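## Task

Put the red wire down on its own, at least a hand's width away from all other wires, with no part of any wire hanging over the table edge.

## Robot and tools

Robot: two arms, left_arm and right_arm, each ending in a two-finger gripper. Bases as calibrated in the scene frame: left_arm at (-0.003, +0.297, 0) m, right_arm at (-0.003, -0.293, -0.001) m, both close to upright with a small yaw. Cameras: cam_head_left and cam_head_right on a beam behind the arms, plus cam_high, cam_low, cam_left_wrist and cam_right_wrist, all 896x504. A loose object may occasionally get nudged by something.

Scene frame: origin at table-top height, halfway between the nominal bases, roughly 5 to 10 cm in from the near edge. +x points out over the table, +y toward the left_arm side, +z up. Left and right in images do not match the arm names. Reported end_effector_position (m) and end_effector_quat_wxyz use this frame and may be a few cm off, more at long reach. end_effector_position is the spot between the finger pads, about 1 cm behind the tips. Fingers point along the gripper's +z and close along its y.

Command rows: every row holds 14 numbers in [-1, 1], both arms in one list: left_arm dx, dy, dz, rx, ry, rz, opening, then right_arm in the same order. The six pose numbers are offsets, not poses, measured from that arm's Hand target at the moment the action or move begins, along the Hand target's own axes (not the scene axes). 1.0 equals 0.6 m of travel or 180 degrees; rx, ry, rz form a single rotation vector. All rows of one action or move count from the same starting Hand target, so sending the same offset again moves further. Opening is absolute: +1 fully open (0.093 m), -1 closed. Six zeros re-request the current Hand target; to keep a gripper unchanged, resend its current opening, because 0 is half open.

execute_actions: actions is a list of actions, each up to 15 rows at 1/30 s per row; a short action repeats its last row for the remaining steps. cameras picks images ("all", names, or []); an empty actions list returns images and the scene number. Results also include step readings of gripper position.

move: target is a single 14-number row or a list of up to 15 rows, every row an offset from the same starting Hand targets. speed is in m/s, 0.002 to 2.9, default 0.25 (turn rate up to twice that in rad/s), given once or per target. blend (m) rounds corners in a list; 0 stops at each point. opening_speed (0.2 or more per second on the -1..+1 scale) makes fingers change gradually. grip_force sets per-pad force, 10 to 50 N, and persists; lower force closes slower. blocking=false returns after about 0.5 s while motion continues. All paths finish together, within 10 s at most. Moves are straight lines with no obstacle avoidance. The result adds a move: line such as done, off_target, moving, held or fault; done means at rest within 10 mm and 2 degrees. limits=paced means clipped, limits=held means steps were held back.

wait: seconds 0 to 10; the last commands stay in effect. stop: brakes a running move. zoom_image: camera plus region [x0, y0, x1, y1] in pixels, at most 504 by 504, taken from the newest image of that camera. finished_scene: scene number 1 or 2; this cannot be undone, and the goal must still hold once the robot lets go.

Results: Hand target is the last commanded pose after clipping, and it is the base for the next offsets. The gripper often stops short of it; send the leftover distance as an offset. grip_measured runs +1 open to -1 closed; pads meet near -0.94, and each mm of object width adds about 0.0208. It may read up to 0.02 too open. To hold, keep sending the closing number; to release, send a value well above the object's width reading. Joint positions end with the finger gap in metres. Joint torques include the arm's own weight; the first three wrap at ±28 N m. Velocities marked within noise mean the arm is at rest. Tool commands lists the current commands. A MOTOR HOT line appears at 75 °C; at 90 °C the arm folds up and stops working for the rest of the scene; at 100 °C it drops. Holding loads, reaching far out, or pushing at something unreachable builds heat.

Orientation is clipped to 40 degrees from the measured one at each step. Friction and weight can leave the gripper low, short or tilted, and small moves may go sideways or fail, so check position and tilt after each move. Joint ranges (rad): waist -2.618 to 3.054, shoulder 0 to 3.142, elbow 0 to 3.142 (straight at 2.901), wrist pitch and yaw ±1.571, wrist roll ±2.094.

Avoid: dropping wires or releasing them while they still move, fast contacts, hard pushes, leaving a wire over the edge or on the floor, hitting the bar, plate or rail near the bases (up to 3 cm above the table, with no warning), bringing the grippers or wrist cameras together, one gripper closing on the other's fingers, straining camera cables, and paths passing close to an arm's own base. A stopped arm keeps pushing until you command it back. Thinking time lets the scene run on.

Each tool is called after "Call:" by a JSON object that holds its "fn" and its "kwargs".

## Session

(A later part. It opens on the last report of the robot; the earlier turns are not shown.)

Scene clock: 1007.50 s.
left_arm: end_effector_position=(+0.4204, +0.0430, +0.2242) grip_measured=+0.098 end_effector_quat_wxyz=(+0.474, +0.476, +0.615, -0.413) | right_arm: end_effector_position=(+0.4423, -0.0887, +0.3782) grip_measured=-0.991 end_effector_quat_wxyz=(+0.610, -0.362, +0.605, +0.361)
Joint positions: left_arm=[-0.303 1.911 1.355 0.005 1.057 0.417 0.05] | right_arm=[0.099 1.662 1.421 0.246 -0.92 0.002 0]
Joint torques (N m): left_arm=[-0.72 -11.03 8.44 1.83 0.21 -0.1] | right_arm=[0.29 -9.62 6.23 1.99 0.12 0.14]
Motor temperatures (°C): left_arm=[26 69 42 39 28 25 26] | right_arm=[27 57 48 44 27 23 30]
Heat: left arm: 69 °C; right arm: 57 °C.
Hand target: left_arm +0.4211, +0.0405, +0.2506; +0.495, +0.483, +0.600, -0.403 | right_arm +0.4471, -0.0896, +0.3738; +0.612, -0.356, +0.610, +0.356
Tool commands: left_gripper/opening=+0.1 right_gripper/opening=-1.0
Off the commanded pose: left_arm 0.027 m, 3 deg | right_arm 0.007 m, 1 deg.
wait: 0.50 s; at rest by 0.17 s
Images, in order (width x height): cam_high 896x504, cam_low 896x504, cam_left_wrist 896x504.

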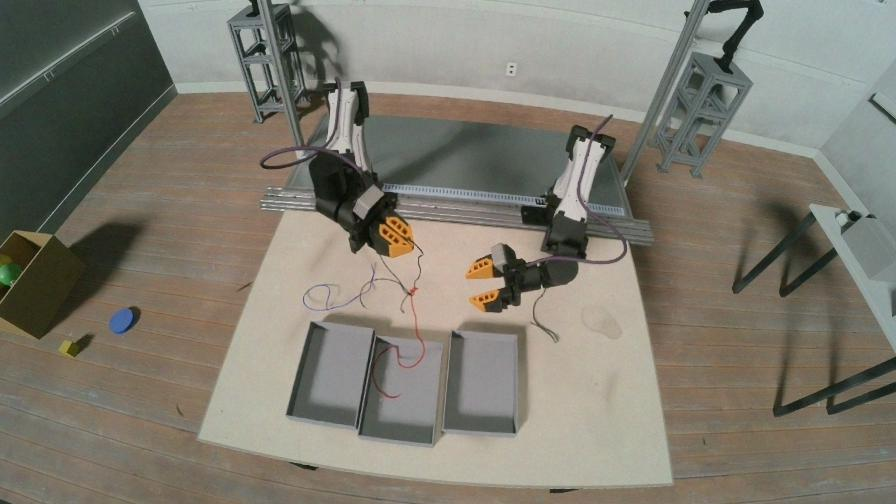

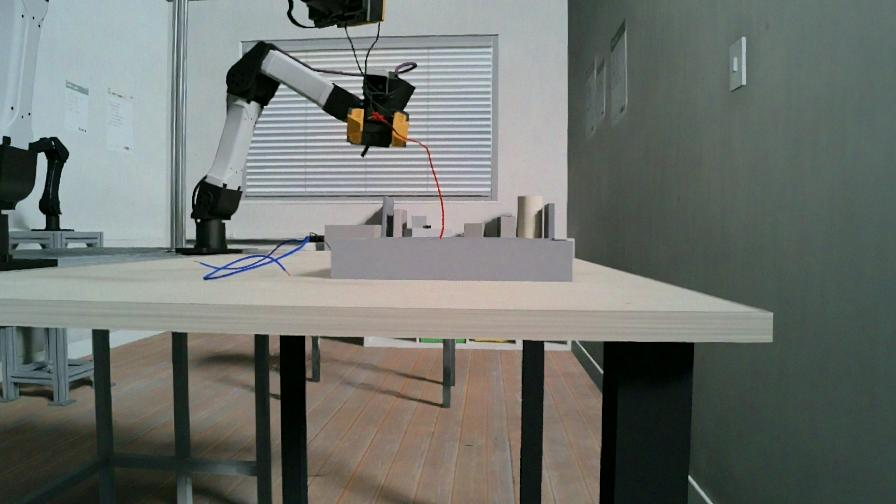

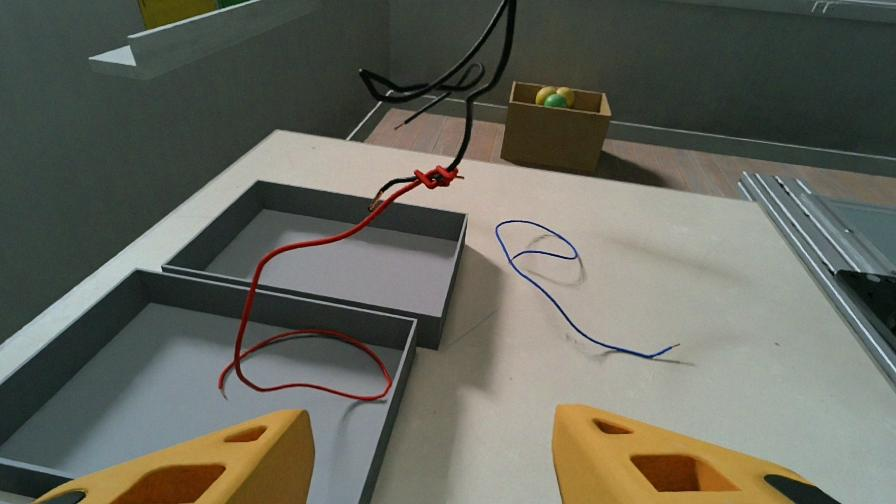

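Call:
{"fn": "move", "kwargs": {"target": [[0.06,0.125,0.0,0,0,0,0.1, 0,0,0,0,0,0,-1],[0.06,0.125,0.13,0,0,0,0.1, 0,0,0,0,0,0,-1]], "speed": 0.2, "cameras": ["cam_left_wrist","cam_high"]}}

Call:
{"fn": "zoom_image", "kwargs": {"camera": "cam_high", "region": [350, 230, 510, 350]}}

Scene clock: 1014.30 s.
left_arm: end_effector_position=(+0.5009, -0.0085, +0.1941) grip_measured=+0.098 end_effector_quat_wxyz=(+0.481, +0.481, +0.608, -0.409) | right_arm: end_effector_position=(+0.4423, -0.0887, +0.3782) grip_measured=-0.991 end_effector_quat_wxyz=(+0.610, -0.362, +0.605, +0.361)
Joint positions: left_arm=[-0.358 2.287 1.773 0.022 1.012 0.376 0.05] | right_arm=[0.099 1.662 1.421 0.246 -0.92 0.002 0]
Joint torques (N m): left_arm=[-0.23 -9.85 8.69 2.21 0.17 -0.11] | right_arm=[0.21 -9.59 6.58 1.95 0.18 0.14]
Motor temperatures (°C): left_arm=[26 69 43 39 28 25 26] | right_arm=[27 57 47 45 27 23 30]
Heat: left arm: 69 °C; right arm: 57 °C.
Hand target: left_arm +0.5088, -0.0122, +0.2004; +0.495, +0.483, +0.600, -0.403 | right_arm +0.4470, -0.0896, +0.3738; +0.612, -0.356, +0.610, +0.356
Off the commanded pose: left_arm 0.011 m, 2 deg | right_arm 0.007 m, 1 deg.
move: off_target (left_arm)
Images, in order (width x height): cam_high 896x504, cam_left_wrist 896x504.

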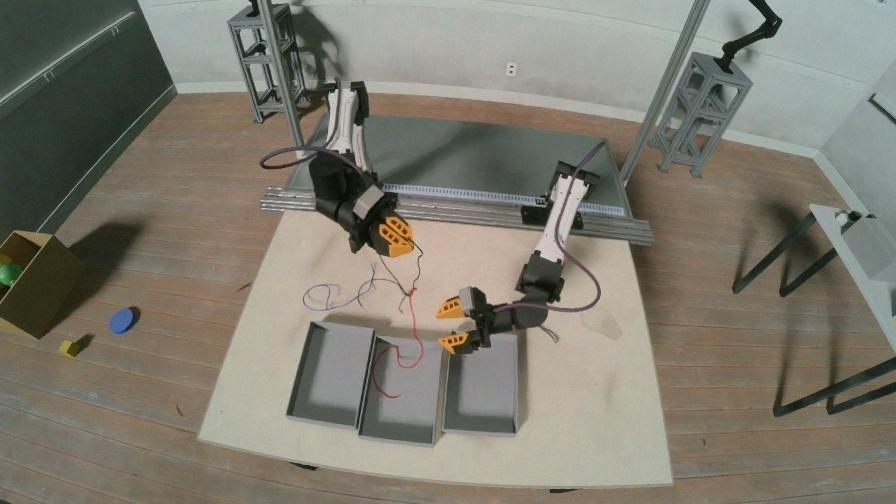

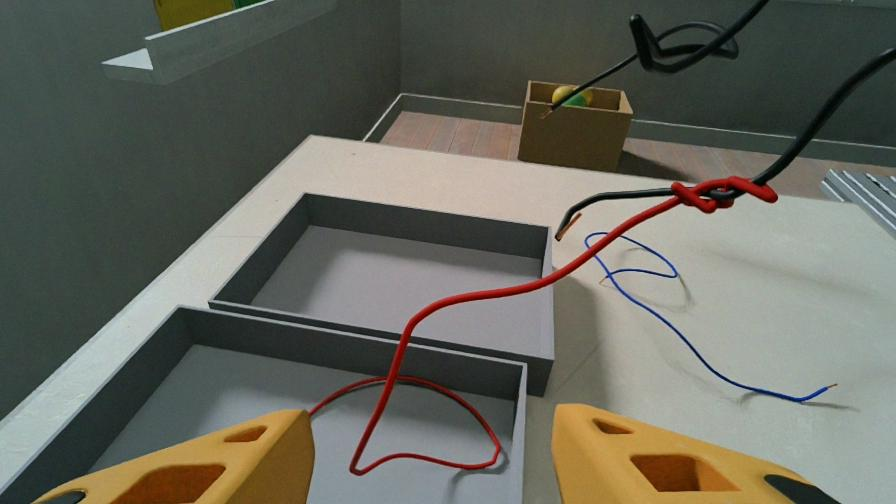

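Scaled by 3.150 from the camera's 896x504 image, which has a finer 1280x720 frame.

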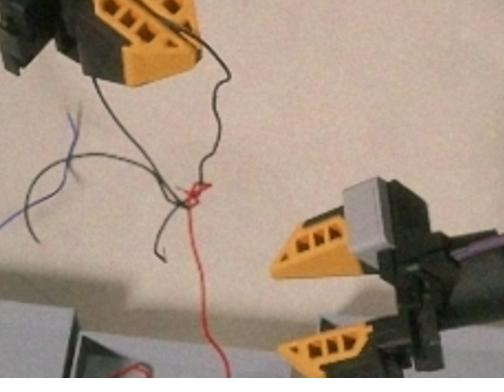

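Call:
{"fn": "move", "kwargs": {"target": [[0.0,0.015,0.11,0,0,0,0.1, 0,0,0,0,0,0,-1],[0.0,0.015,0.11,0,0,0,-1, 0,0,0,0,0,0,-1]], "speed": 0.15, "opening_speed": 1.5, "cameras": ["cam_left_wrist","cam_high"]}}

Call:
{"fn": "zoom_image", "kwargs": {"camera": "cam_high", "region": [350, 230, 510, 350]}}

Call:
{"fn": "zoom_image", "kwargs": {"camera": "cam_left_wrist", "region": [330, 354, 530, 504]}}

Scene clock: 1021.27 s.
left_arm: end_effector_position=(+0.5273, -0.0690, +0.1864) grip_measured=-0.967 end_effector_quat_wxyz=(+0.490, +0.483, +0.602, -0.404) | right_arm: end_effector_position=(+0.4423, -0.0887, +0.3784) grip_measured=-0.991 end_effector_quat_wxyz=(+0.611, -0.362, +0.605, +0.361)
Joint positions: left_arm=[-0.449 2.489 2.061 0.018 0.925 0.307 0] | right_arm=[0.099 1.662 1.421 0.247 -0.92 0.002 0]
Joint torques (N m): left_arm=[-0.57 -10.89 8.8 2.01 0.14 -0.11] | right_arm=[0.27 -9.76 6.38 1.91 0.15 0.13]
Motor temperatures (°C): left_arm=[26 68 43 40 28 25 26] | right_arm=[27 57 47 45 27 23 30]
Heat: left arm: 68 °C; right arm: 57 °C.
Hand target: left_arm +0.5310, -0.0738, +0.1881; +0.495, +0.483, +0.600, -0.403 | right_arm +0.4470, -0.0896, +0.3737; +0.612, -0.356, +0.610, +0.356
Off the commanded pose: left_arm 0.006 m, 1 deg | right_arm 0.007 m, 1 deg.
move: done
Images, in order (width x height): cam_high 896x504, cam_left_wrist 896x504.

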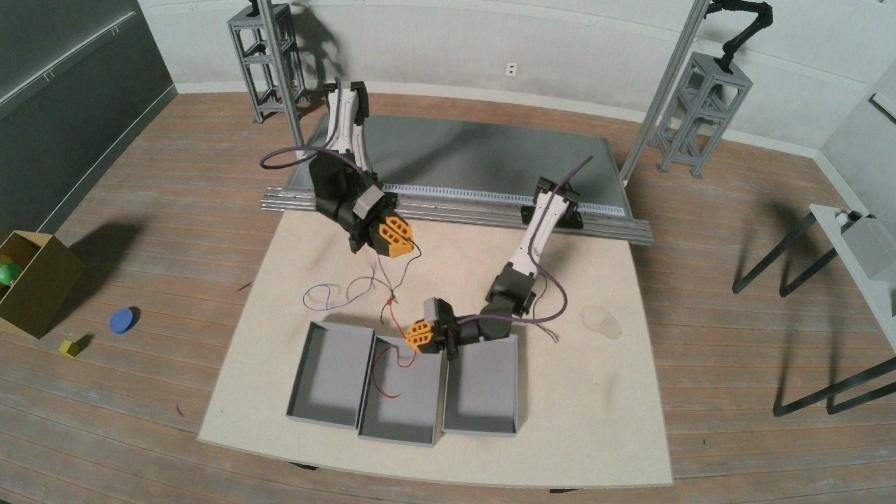

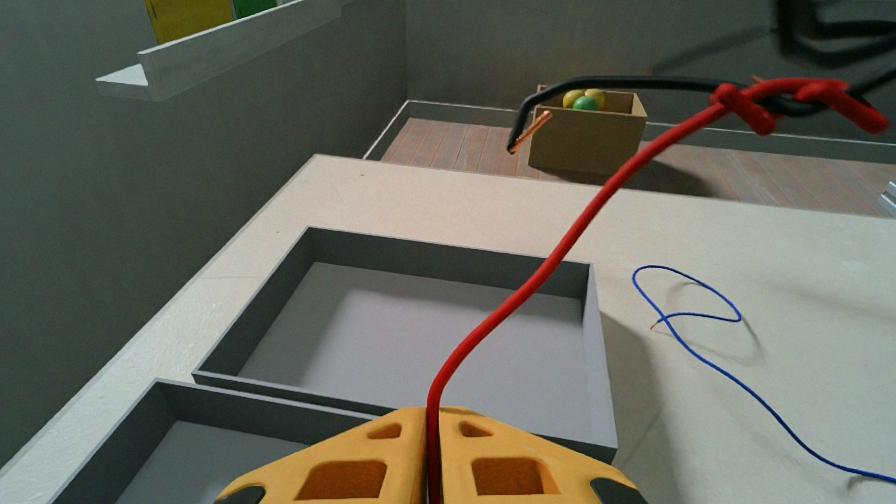

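Scaled by 3.150 from the camera's 896x504 image, which has a finer 1280x720 frame.

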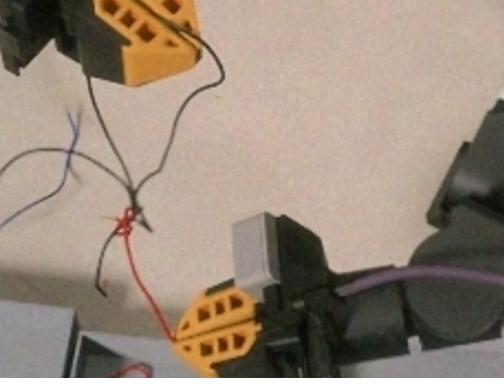

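Scaled by 2.520 from the camera's 896x504 image, which has a finer 1280x720 frame.

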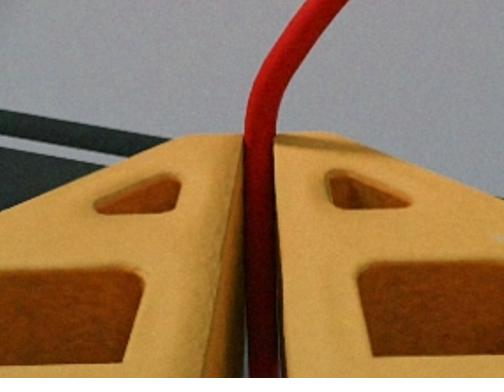

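Call:
{"fn": "move", "kwargs": {"target": [[0.03,0.04,-0.2,0,0,0,-1, 0,-0.084,-0.144,0,0,0,-1]], "speed": 0.12, "cameras": ["cam_left_wrist","cam_high"]}}

Call:
{"fn": "zoom_image", "kwargs": {"camera": "cam_left_wrist", "region": [350, 0, 750, 300]}}

Scene clock: 1025.77 s.
left_arm: end_effector_position=(+0.5223, +0.0333, +0.1889) grip_measured=-0.967 end_effector_quat_wxyz=(+0.490, +0.493, +0.579, -0.426) | right_arm: end_effector_position=(+0.4482, -0.1810, +0.3668) grip_measured=-0.991 end_effector_quat_wxyz=(+0.598, -0.349, +0.621, +0.368)
Joint positions: left_arm=[-0.258 2.369 1.882 -0.051 1.159 0.473 0] | right_arm=[-0.148 1.67 1.413 0.213 -1.159 0.002 0]
Joint torques (N m): left_arm=[1.95 -13.96 4.98 1.35 -0.12 0.14] | right_arm=[-1.84 -10.48 6.84 2.14 -0.16 0.07]
Motor temperatures (°C): left_arm=[26 70 43 40 28 25 26] | right_arm=[27 57 47 45 27 23 30]
Heat: left arm: 70 °C; right arm: 57 °C.
Hand target: left_arm +0.5291, +0.0498, +0.1926; +0.495, +0.483, +0.600, -0.403 | right_arm +0.4484, -0.1898, +0.3735; +0.612, -0.356, +0.610, +0.356
Off the commanded pose: left_arm 0.018 m, 4 deg | right_arm 0.011 m, 3 deg.
move: off_target (left_arm, right_arm)
Images, in order (width x height): cam_high 896x504, cam_left_wrist 896x504.

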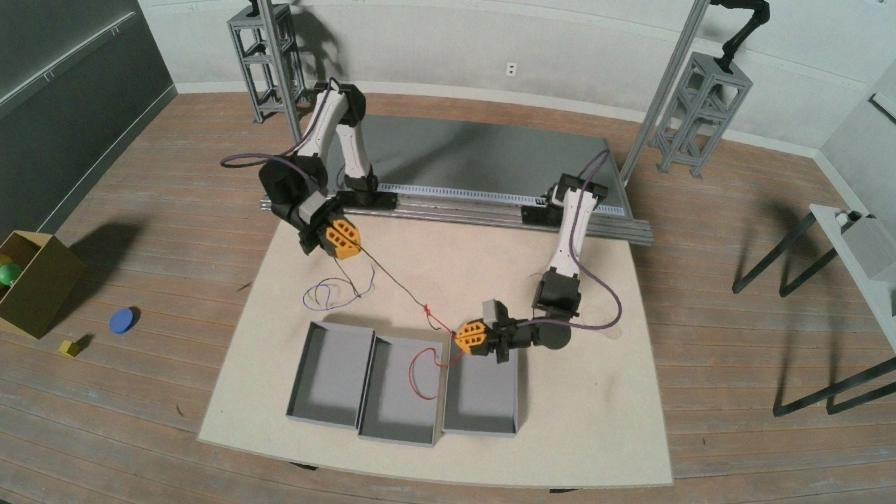

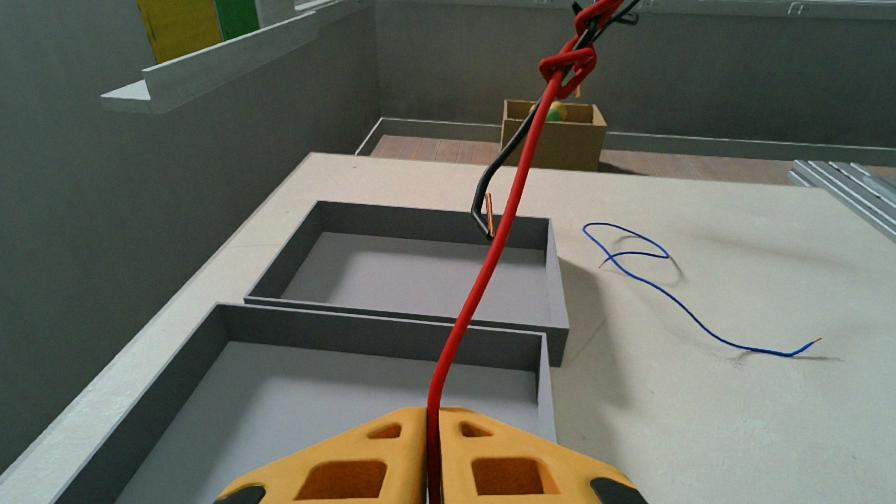

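Scaled by 1.260 from the camera's 896x504 image, which has a finer 1280x720 frame.

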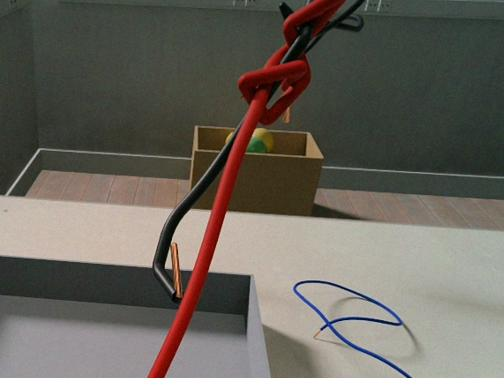

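Call:
{"fn": "move", "kwargs": {"target": [[0.03,0.03,-0.15,0,0,0,-1, 0.0,-0.1,-0.15,0,0,0,-1]], "speed": 0.2, "cameras": ["cam_left_wrist","cam_high"]}}

Call:
{"fn": "zoom_image", "kwargs": {"camera": "cam_high", "region": [320, 200, 520, 340]}}

Call:
{"fn": "zoom_image", "kwargs": {"camera": "cam_left_wrist", "region": [350, 0, 750, 300]}}

Scene clock: 1030.87 s.
left_arm: end_effector_position=(+0.4779, +0.0576, +0.2235) grip_measured=-0.967 end_effector_quat_wxyz=(+0.495, +0.540, +0.496, -0.467) | right_arm: end_effector_position=(+0.4421, -0.2302, +0.3292) grip_measured=-0.991 end_effector_quat_wxyz=(+0.533, -0.353, +0.626, +0.445)
Joint positions: left_arm=[-0.213 2.27 1.835 -0.235 1.379 0.709 0] | right_arm=[-0.293 1.782 1.478 0.014 -1.444 -0.103 0]
Joint torques (N m): left_arm=[13.33 -10.84 3.77 0.54 -0.77 0.16] | right_arm=[-13.41 -13.3 12.55 2.29 -0.06 -0.03]
Motor temperatures (°C): left_arm=[27 72 43 39 28 25 26] | right_arm=[27 58 47 45 27 23 30]
Heat: left arm: 72 °C; right arm: 58 °C.
Hand target: left_arm +0.5275, +0.1434, +0.1915; +0.495, +0.483, +0.600, -0.403 | right_arm +0.4562, -0.2975, +0.3736; +0.612, -0.356, +0.610, +0.356
Off the commanded pose: left_arm 0.104 m, 15 deg | right_arm 0.082 m, 14 deg.
move: off_target (left_arm, right_arm)
Images, in order (width x height): cam_high 896x504, cam_left_wrist 896x504.

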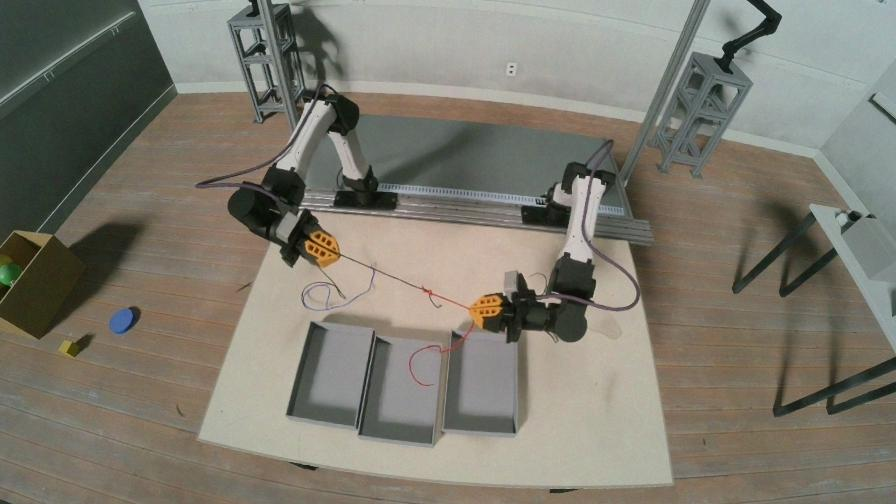

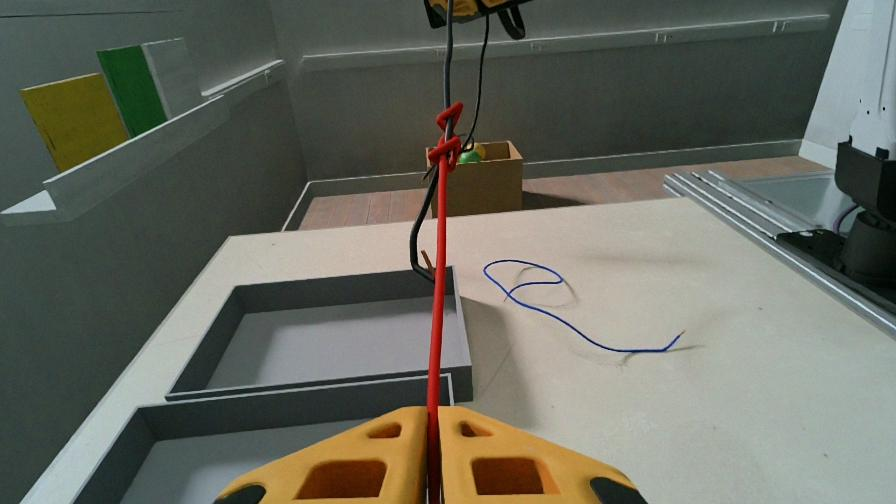

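Scaled by 2.520 from the camera's 896x504 image, which has a finer 1280x720 frame.

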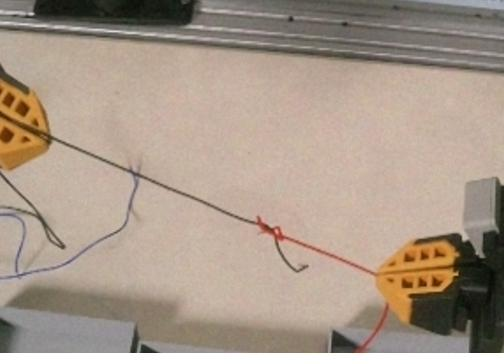

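Scaled by 1.260 from the camera's 896x504 image, which has a finer 1280x720 frame.

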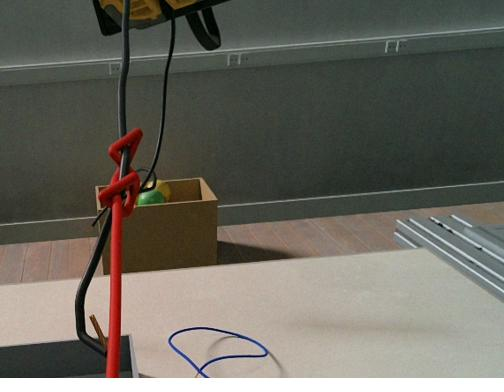

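Call:
{"fn": "move", "kwargs": {"target": [[0.02,0.0,-0.06,0,0,0,-1, 0.0,-0.04,-0.06,0,0,0,-1]], "speed": 0.2, "cameras": ["cam_left_wrist","cam_high"]}}

Call:
{"fn": "zoom_image", "kwargs": {"camera": "cam_high", "region": [300, 200, 520, 340]}}

Call:
{"fn": "zoom_image", "kwargs": {"camera": "cam_left_wrist", "region": [350, 0, 750, 300]}}

Scene clock: 1036.13 s.
left_arm: end_effector_position=(+0.4643, +0.0789, +0.2277) grip_measured=-0.968 end_effector_quat_wxyz=(+0.506, +0.542, +0.477, -0.472) | right_arm: end_effector_position=(+0.4438, -0.2542, +0.3311) grip_measured=-0.991 end_effector_quat_wxyz=(+0.530, -0.356, +0.617, +0.459)
Joint positions: left_arm=[-0.172 2.224 1.774 -0.294 1.441 0.811 0] | right_arm=[-0.351 1.847 1.6 -0.208 -1.531 -0.262 0]
Joint torques (N m): left_arm=[16.09 -9.57 3.58 0.28 -0.84 0.15] | right_arm=[-17.11 -13.16 12.98 2.29 -0.32 -0.02]
Motor temperatures (°C): left_arm=[29 72 42 38 28 25 26] | right_arm=[29 60 50 45 27 23 30]
Heat: left arm: 72 °C; right arm: 60 °C.
Hand target: left_arm +0.5196, +0.1800, +0.1864; +0.495, +0.483, +0.600, -0.403 | right_arm +0.4593, -0.3407, +0.3737; +0.612, -0.356, +0.610, +0.356
Off the commanded pose: left_arm 0.123 m, 18 deg | right_arm 0.098 m, 15 deg.
move: off_target (left_arm, right_arm)
Images, in order (width x height): cam_high 896x504, cam_left_wrist 896x504.

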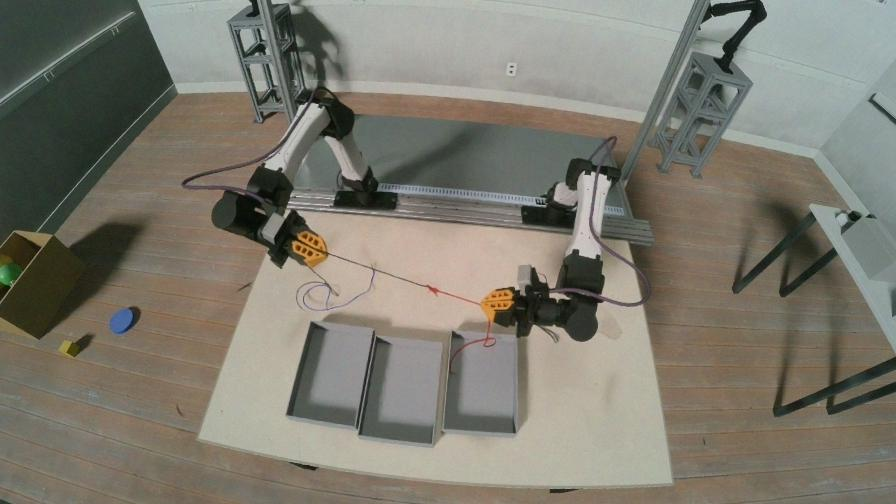

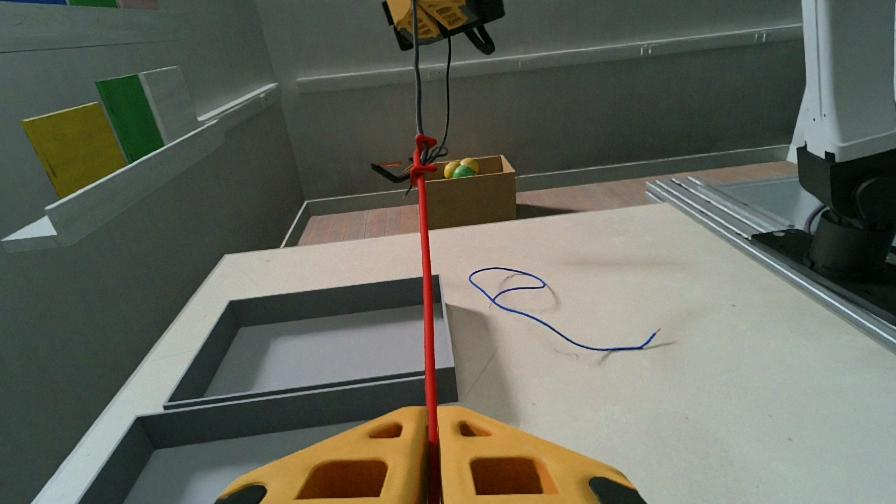

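Scaled by 2.291 from the camera's 896x504 image, which has a finer 1280x720 frame.

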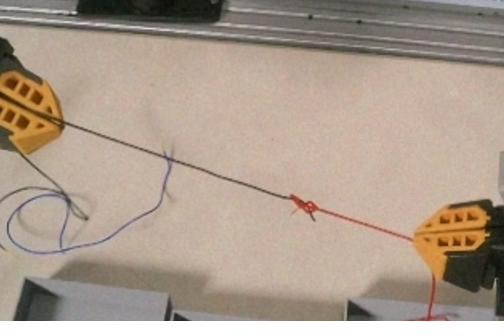

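Scaled by 1.260 from the camera's 896x504 image, which has a finer 1280x720 frame.

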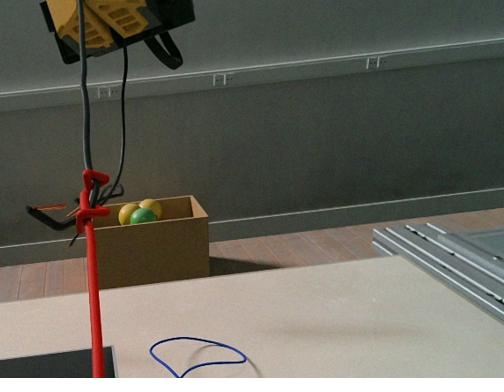

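Call:
{"fn": "move", "kwargs": {"target": [[0.0,0.0,-0.05,0,0,0,-1, 0.0,-0.04,-0.06,0,0,0,-1]], "speed": 0.15, "cameras": ["cam_left_wrist","cam_high"]}}

Call:
{"fn": "zoom_image", "kwargs": {"camera": "cam_high", "region": [300, 200, 520, 340]}}

Scene clock: 1040.97 s.
left_arm: end_effector_position=(+0.5094, +0.2115, +0.1929) grip_measured=-0.972 end_effector_quat_wxyz=(+0.493, +0.471, +0.607, -0.409) | right_arm: end_effector_position=(+0.4608, -0.3824, +0.3711) grip_measured=-0.991 end_effector_quat_wxyz=(+0.619, -0.340, +0.621, +0.339)
Joint positions: left_arm=[0.09 2.379 2.095 -0.963 1.327 1.192 0] | right_arm=[-0.607 1.962 1.874 -0.25 -1.555 -0.335 0]
Joint torques (N m): left_arm=[-0.53 -9.73 7.97 0.78 0.52 0.18] | right_arm=[0.06 -11.52 8.46 1.48 -0.34 0.21]
Motor temperatures (°C): left_arm=[31 71 42 37 28 25 26] | right_arm=[31 60 50 45 27 23 30]
Heat: left arm: 71 °C; right arm: 60 °C.
Hand target: left_arm +0.5135, +0.2089, +0.1920; +0.495, +0.483, +0.600, -0.403 | right_arm +0.4625, -0.3840, +0.3735; +0.612, -0.356, +0.610, +0.356
Off the commanded pose: left_arm 0.005 m, 2 deg | right_arm 0.003 m, 3 deg.
joint sent to its limit (right arm) — joint 5 (wrist yaw), lower limit. The joint targets still meet the commanded pose.
move: off_target (right_arm)
Images, in order (width x height): cam_high 896x504, cam_left_wrist 896x504.

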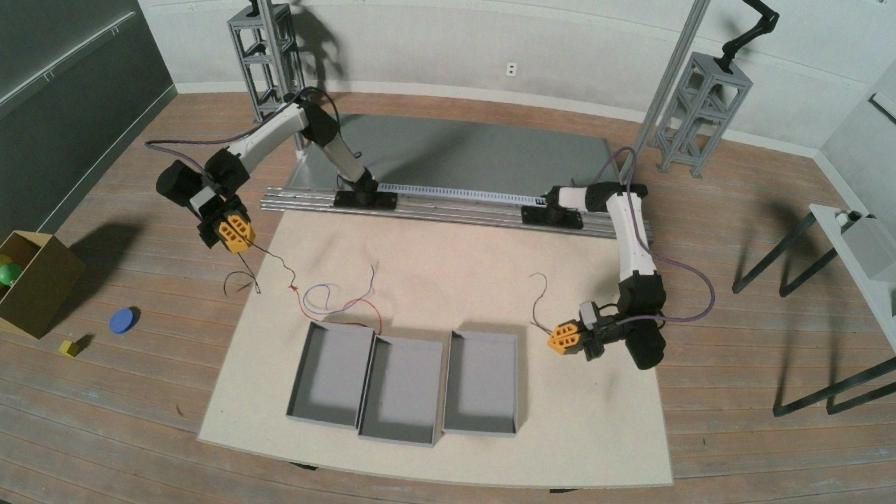

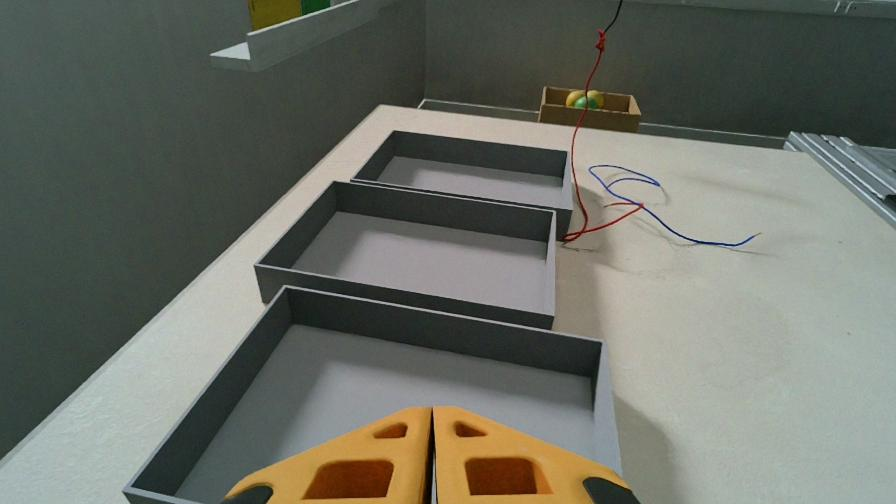

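Scaled by 2.291 from the camera's 896x504 image, which has a finer 1280x720 frame.

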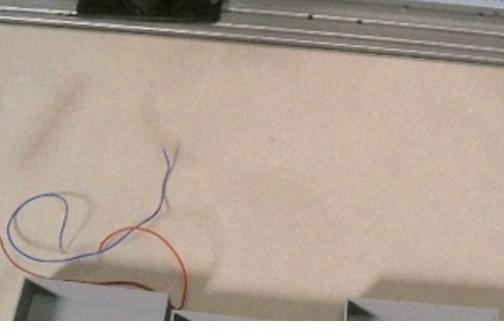

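Call:
{"fn": "zoom_image", "kwargs": {"camera": "cam_high", "region": [220, 230, 400, 350]}}

Call:
{"fn": "zoom_image", "kwargs": {"camera": "cam_left_wrist", "region": [540, 0, 660, 120]}}

Scaled by 2.800 from the camera's 896x504 image, which has a finer 1280x720 frame.

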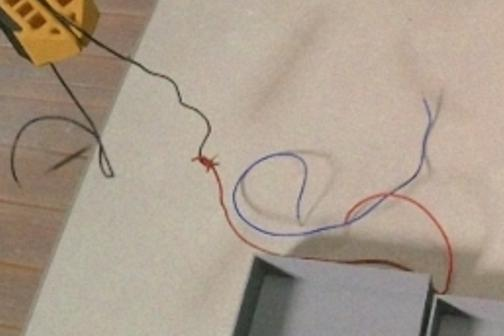

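Scaled by 4.200 from the camera's 896x504 image, which has a finer 1280x720 frame.

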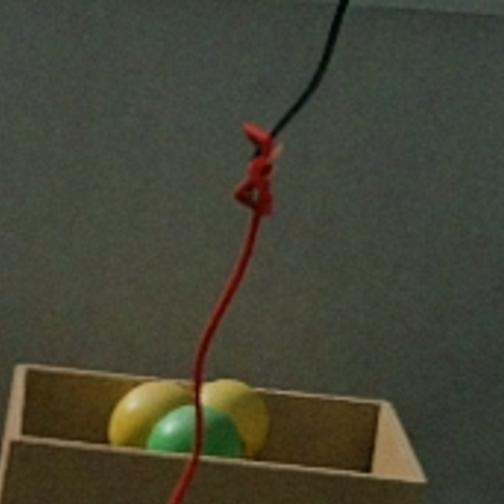

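Call:
{"fn": "move", "kwargs": {"target": [-0.147,-0.269,0.172,0,0,0,0.1, -0.01,0.31,0.33,0,0,0,-1], "speed": 0.2}}

Call:
{"fn": "wait", "kwargs": {"seconds": 0.7, "cameras": ["cam_left_wrist","cam_low","cam_high"]}}

Call:
{"fn": "zoom_image", "kwargs": {"camera": "cam_high", "region": [350, 200, 530, 320]}}

Call:
{"fn": "zoom_image", "kwargs": {"camera": "cam_low", "region": [260, 20, 440, 160]}}

Scene clock: 1050.87 s.
left_arm: end_effector_position=(+0.3840, +0.0611, +0.2445) grip_measured=+0.098 end_effector_quat_wxyz=(+0.476, +0.477, +0.613, -0.412) | right_arm: end_effector_position=(+0.4017, -0.1189, +0.3770) grip_measured=-0.991 end_effector_quat_wxyz=(+0.607, -0.362, +0.609, +0.359)
Joint positions: left_arm=[-0.282 1.747 1.238 -0.056 1.076 0.442 0.05] | right_arm=[0.027 1.495 1.261 0.222 -0.991 -0.01 0]
Joint torques (N m): left_arm=[-0.72 -10.02 5.78 2.09 0.22 -0.14] | right_arm=[0.32 -10.41 5.39 1.98 0.13 0.25]
Motor temperatures (°C): left_arm=[30 72 42 37 28 25 26] | right_arm=[30 61 49 43 27 23 30]
Heat: left arm: 72 °C; right arm: 61 °C.
Hand target: left_arm +0.3807, +0.0601, +0.2604; +0.495, +0.483, +0.600, -0.403 | right_arm +0.3982, -0.1199, +0.3796; +0.612, -0.356, +0.610, +0.356
Off the commanded pose: left_arm 0.016 m, 3 deg | right_arm 0.005 m, 1 deg.
move: off_target (left_arm)

Scene clock: 1051.57 s.
left_arm: end_effector_position=(+0.3841, +0.0611, +0.2446) grip_measured=+0.098 end_effector_quat_wxyz=(+0.476, +0.477, +0.613, -0.412) | right_arm: end_effector_position=(+0.4018, -0.1189, +0.3770) grip_measured=-0.991 end_effector_quat_wxyz=(+0.607, -0.362, +0.609, +0.359)
Joint positions: left_arm=[-0.282 1.747 1.238 -0.055 1.076 0.442 0.05] | right_arm=[0.027 1.495 1.261 0.222 -0.99 -0.01 0]
Joint torques (N m): left_arm=[-0.61 -9.98 5.76 2.1 0.21 -0.12] | right_arm=[0.29 -10.73 5.26 1.94 0.13 0.22]
Motor temperatures (°C): left_arm=[30 71 42 37 28 25 26] | right_arm=[30 61 49 43 27 23 30]
Heat: left arm: 71 °C; right arm: 61 °C.
Hand target: left_arm +0.3807, +0.0601, +0.2604; +0.495, +0.483, +0.600, -0.403 | right_arm +0.3982, -0.1199, +0.3796; +0.612, -0.356, +0.610, +0.356
Tool commands: left_gripper/opening=+0.1 right_gripper/opening=-1.0
Off the commanded pose: left_arm 0.016 m, 3 deg | right_arm 0.005 m, 1 deg.
wait: 0.70 s; at rest by 0.17 s
Images, in order (width x height): cam_high 896x504, cam_low 896x504, cam_left_wrist 896x504.

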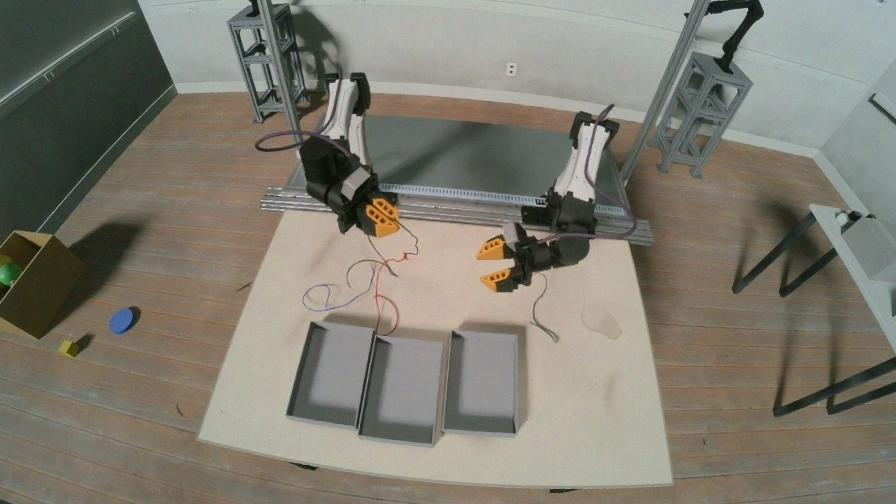

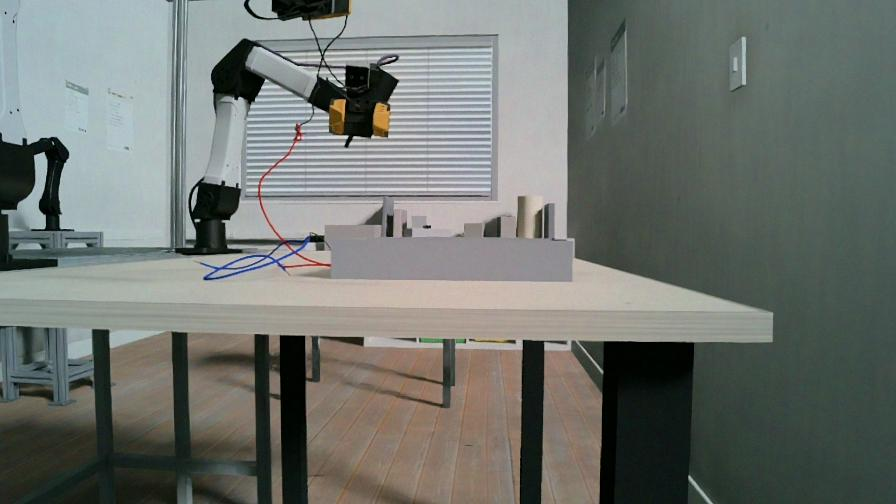

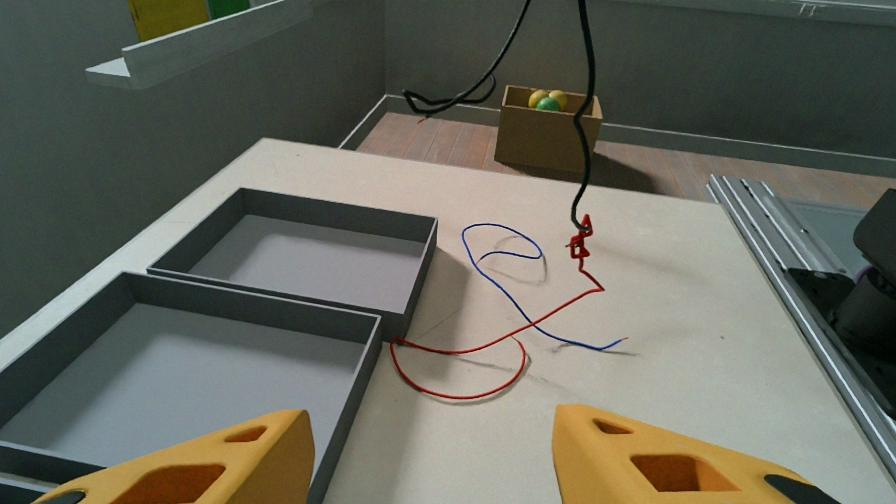

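Scaled by 2.800 from the camera's 896x504 image, which has a finer 1280x720 frame.

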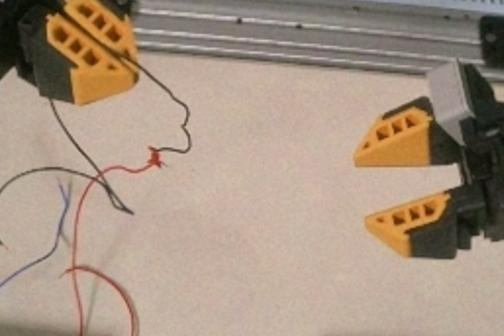

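Scaled by 2.800 from the camera's 896x504 image, which has a finer 1280x720 frame.

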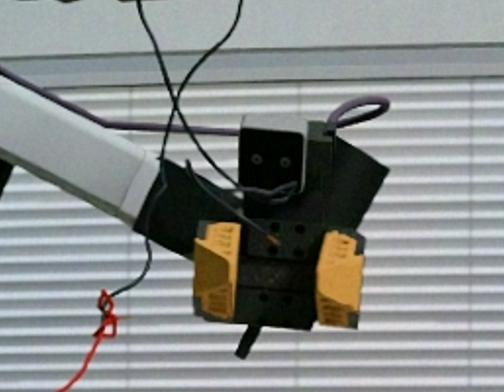

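Call:
{"fn": "move", "kwargs": {"target": [[0,-0.115,0.05,0,0,0,0.1, 0,0,0,0,0,0,-1],[0,-0.115,0.17,0,0,0,0.1, 0,0,0,0,0,0,-1]], "speed": 0.15, "cameras": ["cam_left_wrist","cam_high","cam_low"]}}

Call:
{"fn": "zoom_image", "kwargs": {"camera": "cam_high", "region": [350, 200, 530, 320]}}

Call:
{"fn": "zoom_image", "kwargs": {"camera": "cam_low", "region": [240, 20, 420, 180]}}

Scene clock: 1057.40 s.
left_arm: end_effector_position=(+0.3271, -0.0458, +0.2305) grip_measured=+0.098 end_effector_quat_wxyz=(+0.479, +0.484, +0.610, -0.405) | right_arm: end_effector_position=(+0.4018, -0.1189, +0.3770) grip_measured=-0.991 end_effector_quat_wxyz=(+0.607, -0.362, +0.609, +0.359)
Joint positions: left_arm=[-0.613 1.718 1.082 0.261 0.773 0.221 0.05] | right_arm=[0.027 1.495 1.261 0.222 -0.99 -0.01 0]
Joint torques (N m): left_arm=[-0.58 -5.89 8.66 2.44 0.07 -0.12] | right_arm=[0.4 -10.45 5.34 1.99 0.11 0.26]
Motor temperatures (°C): left_arm=[29 70 42 38 28 25 26] | right_arm=[29 61 49 44 27 23 30]
Heat: left arm: 70 °C; right arm: 61 °C.
Hand target: left_arm +0.3342, -0.0524, +0.2417; +0.495, +0.483, +0.600, -0.403 | right_arm +0.3982, -0.1199, +0.3796; +0.612, -0.356, +0.610, +0.356
Off the commanded pose: left_arm 0.015 m, 2 deg | right_arm 0.005 m, 1 deg.
move: off_target (left_arm)
Images, in order (width x height): cam_high 896x504, cam_low 896x504, cam_left_wrist 896x504.

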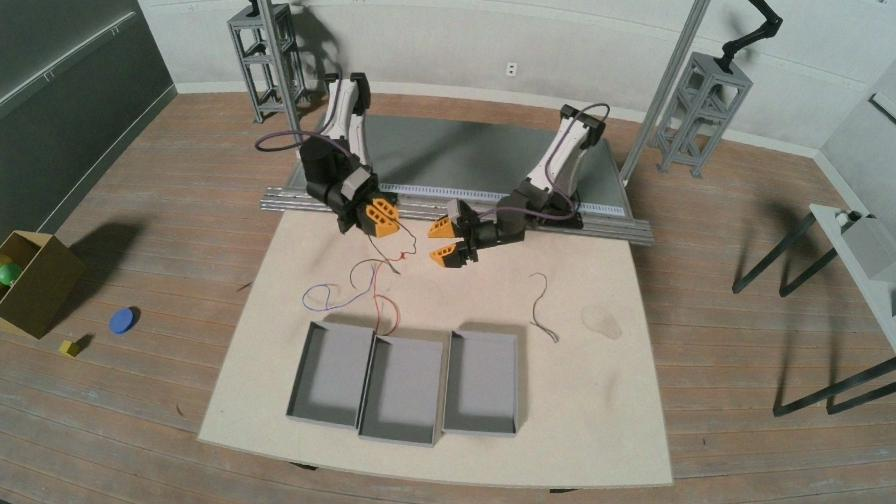

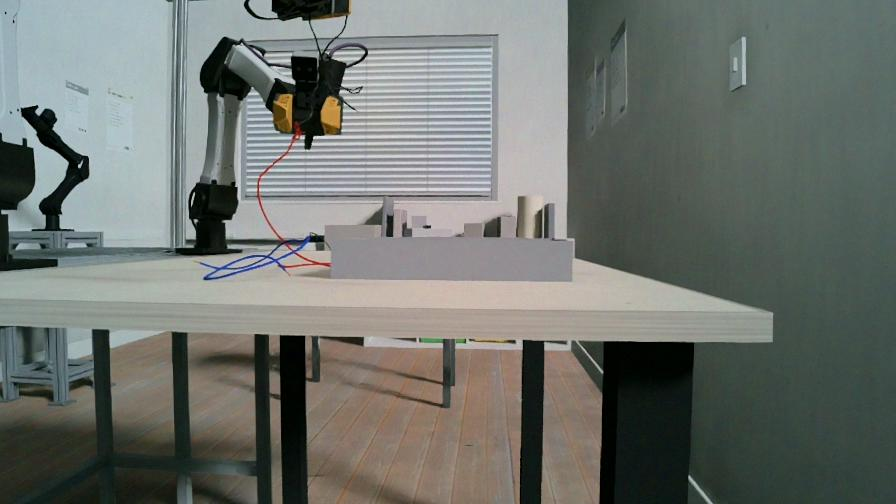

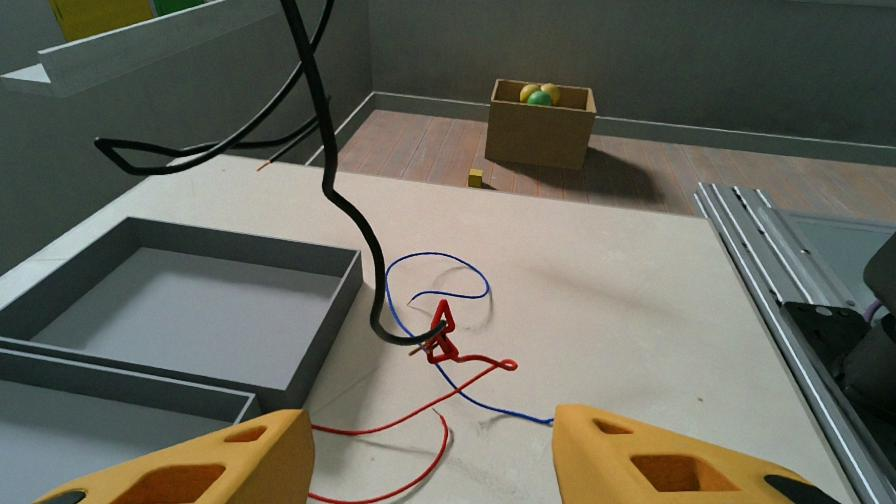

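Scaled by 2.800 from the camera's 896x504 image, which has a finer 1280x720 frame.

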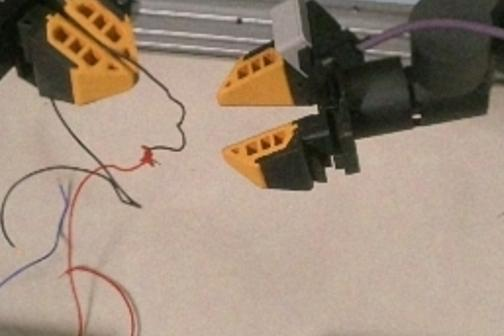

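Scaled by 2.800 from the camera's 896x504 image, which has a finer 1280x720 frame.

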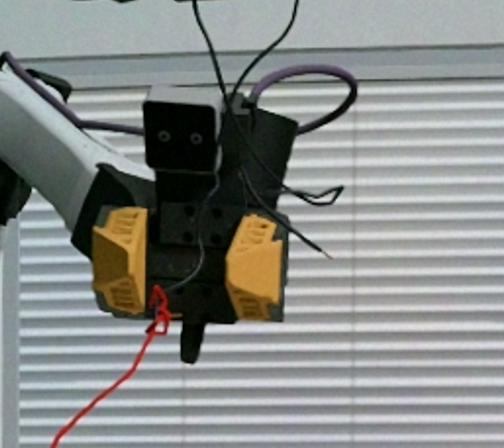

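Call:
{"fn": "move", "kwargs": {"target": [[0.042,0.0,0.0,0,0,0,0.0, 0,0,0,0,0,0,-1],[0.042,0.0,0.1,0,0,0,0.0, 0,0,0,0,0,0,-1]], "speed": 0.12, "cameras": ["cam_left_wrist","cam_low"]}}

Call:
{"fn": "zoom_image", "kwargs": {"camera": "cam_low", "region": [240, 20, 420, 180]}}

Scene clock: 1063.47 s.
left_arm: end_effector_position=(+0.3390, -0.0979, +0.1957) grip_measured=+0.002 end_effector_quat_wxyz=(+0.479, +0.485, +0.610, -0.403) | right_arm: end_effector_position=(+0.4018, -0.1189, +0.3770) grip_measured=-0.991 end_effector_quat_wxyz=(+0.607, -0.362, +0.609, +0.359)
Joint positions: left_arm=[-0.706 1.914 1.162 0.404 0.686 0.183 0.045] | right_arm=[0.027 1.495 1.261 0.222 -0.99 -0.01 0]
Joint torques (N m): left_arm=[-0.7 -7.06 8.5 2.5 0.04 -0.12] | right_arm=[0.49 -10.65 5.45 1.91 0.17 0.21]
Motor temperatures (°C): left_arm=[29 67 43 39 28 25 26] | right_arm=[29 61 48 44 27 23 30]
Heat: left arm: 67 °C; right arm: 61 °C.
Hand target: left_arm +0.3454, -0.1055, +0.2059; +0.495, +0.483, +0.600, -0.403 | right_arm +0.3982, -0.1199, +0.3796; +0.612, -0.356, +0.610, +0.356
Off the commanded pose: left_arm 0.014 m, 2 deg | right_arm 0.004 m, 1 deg.
move: off_target (left_arm)
Images, in order (width x height): cam_low 896x504, cam_left_wrist 896x504.

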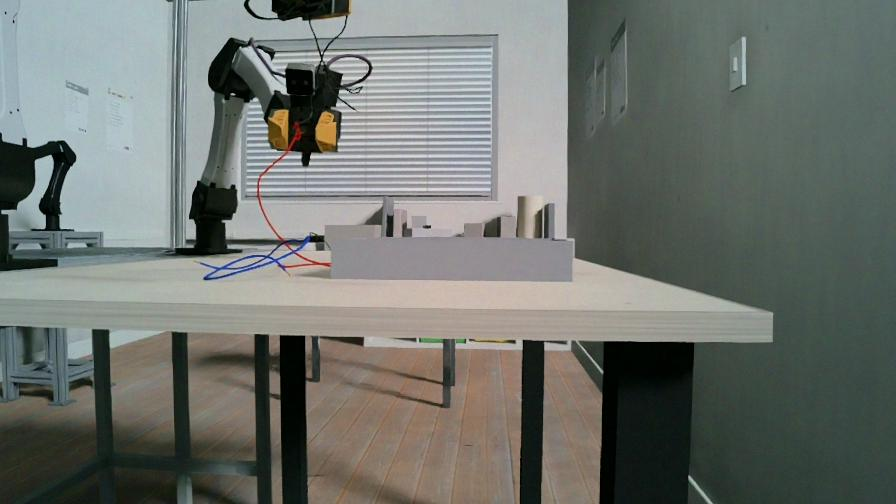

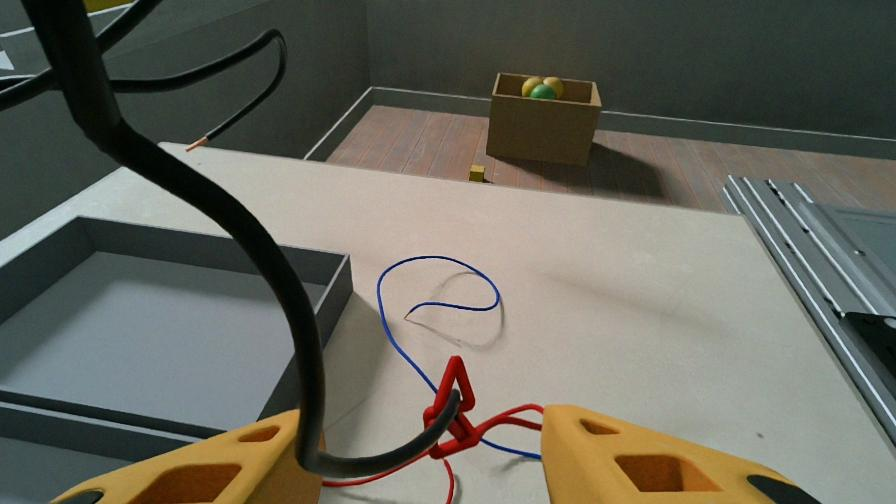

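Scaled by 2.800 from the camera's 896x504 image, which has a finer 1280x720 frame.

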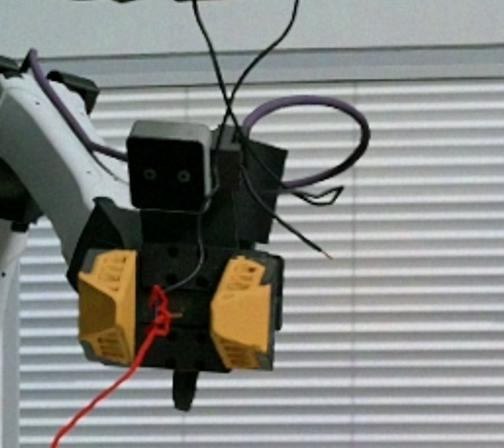

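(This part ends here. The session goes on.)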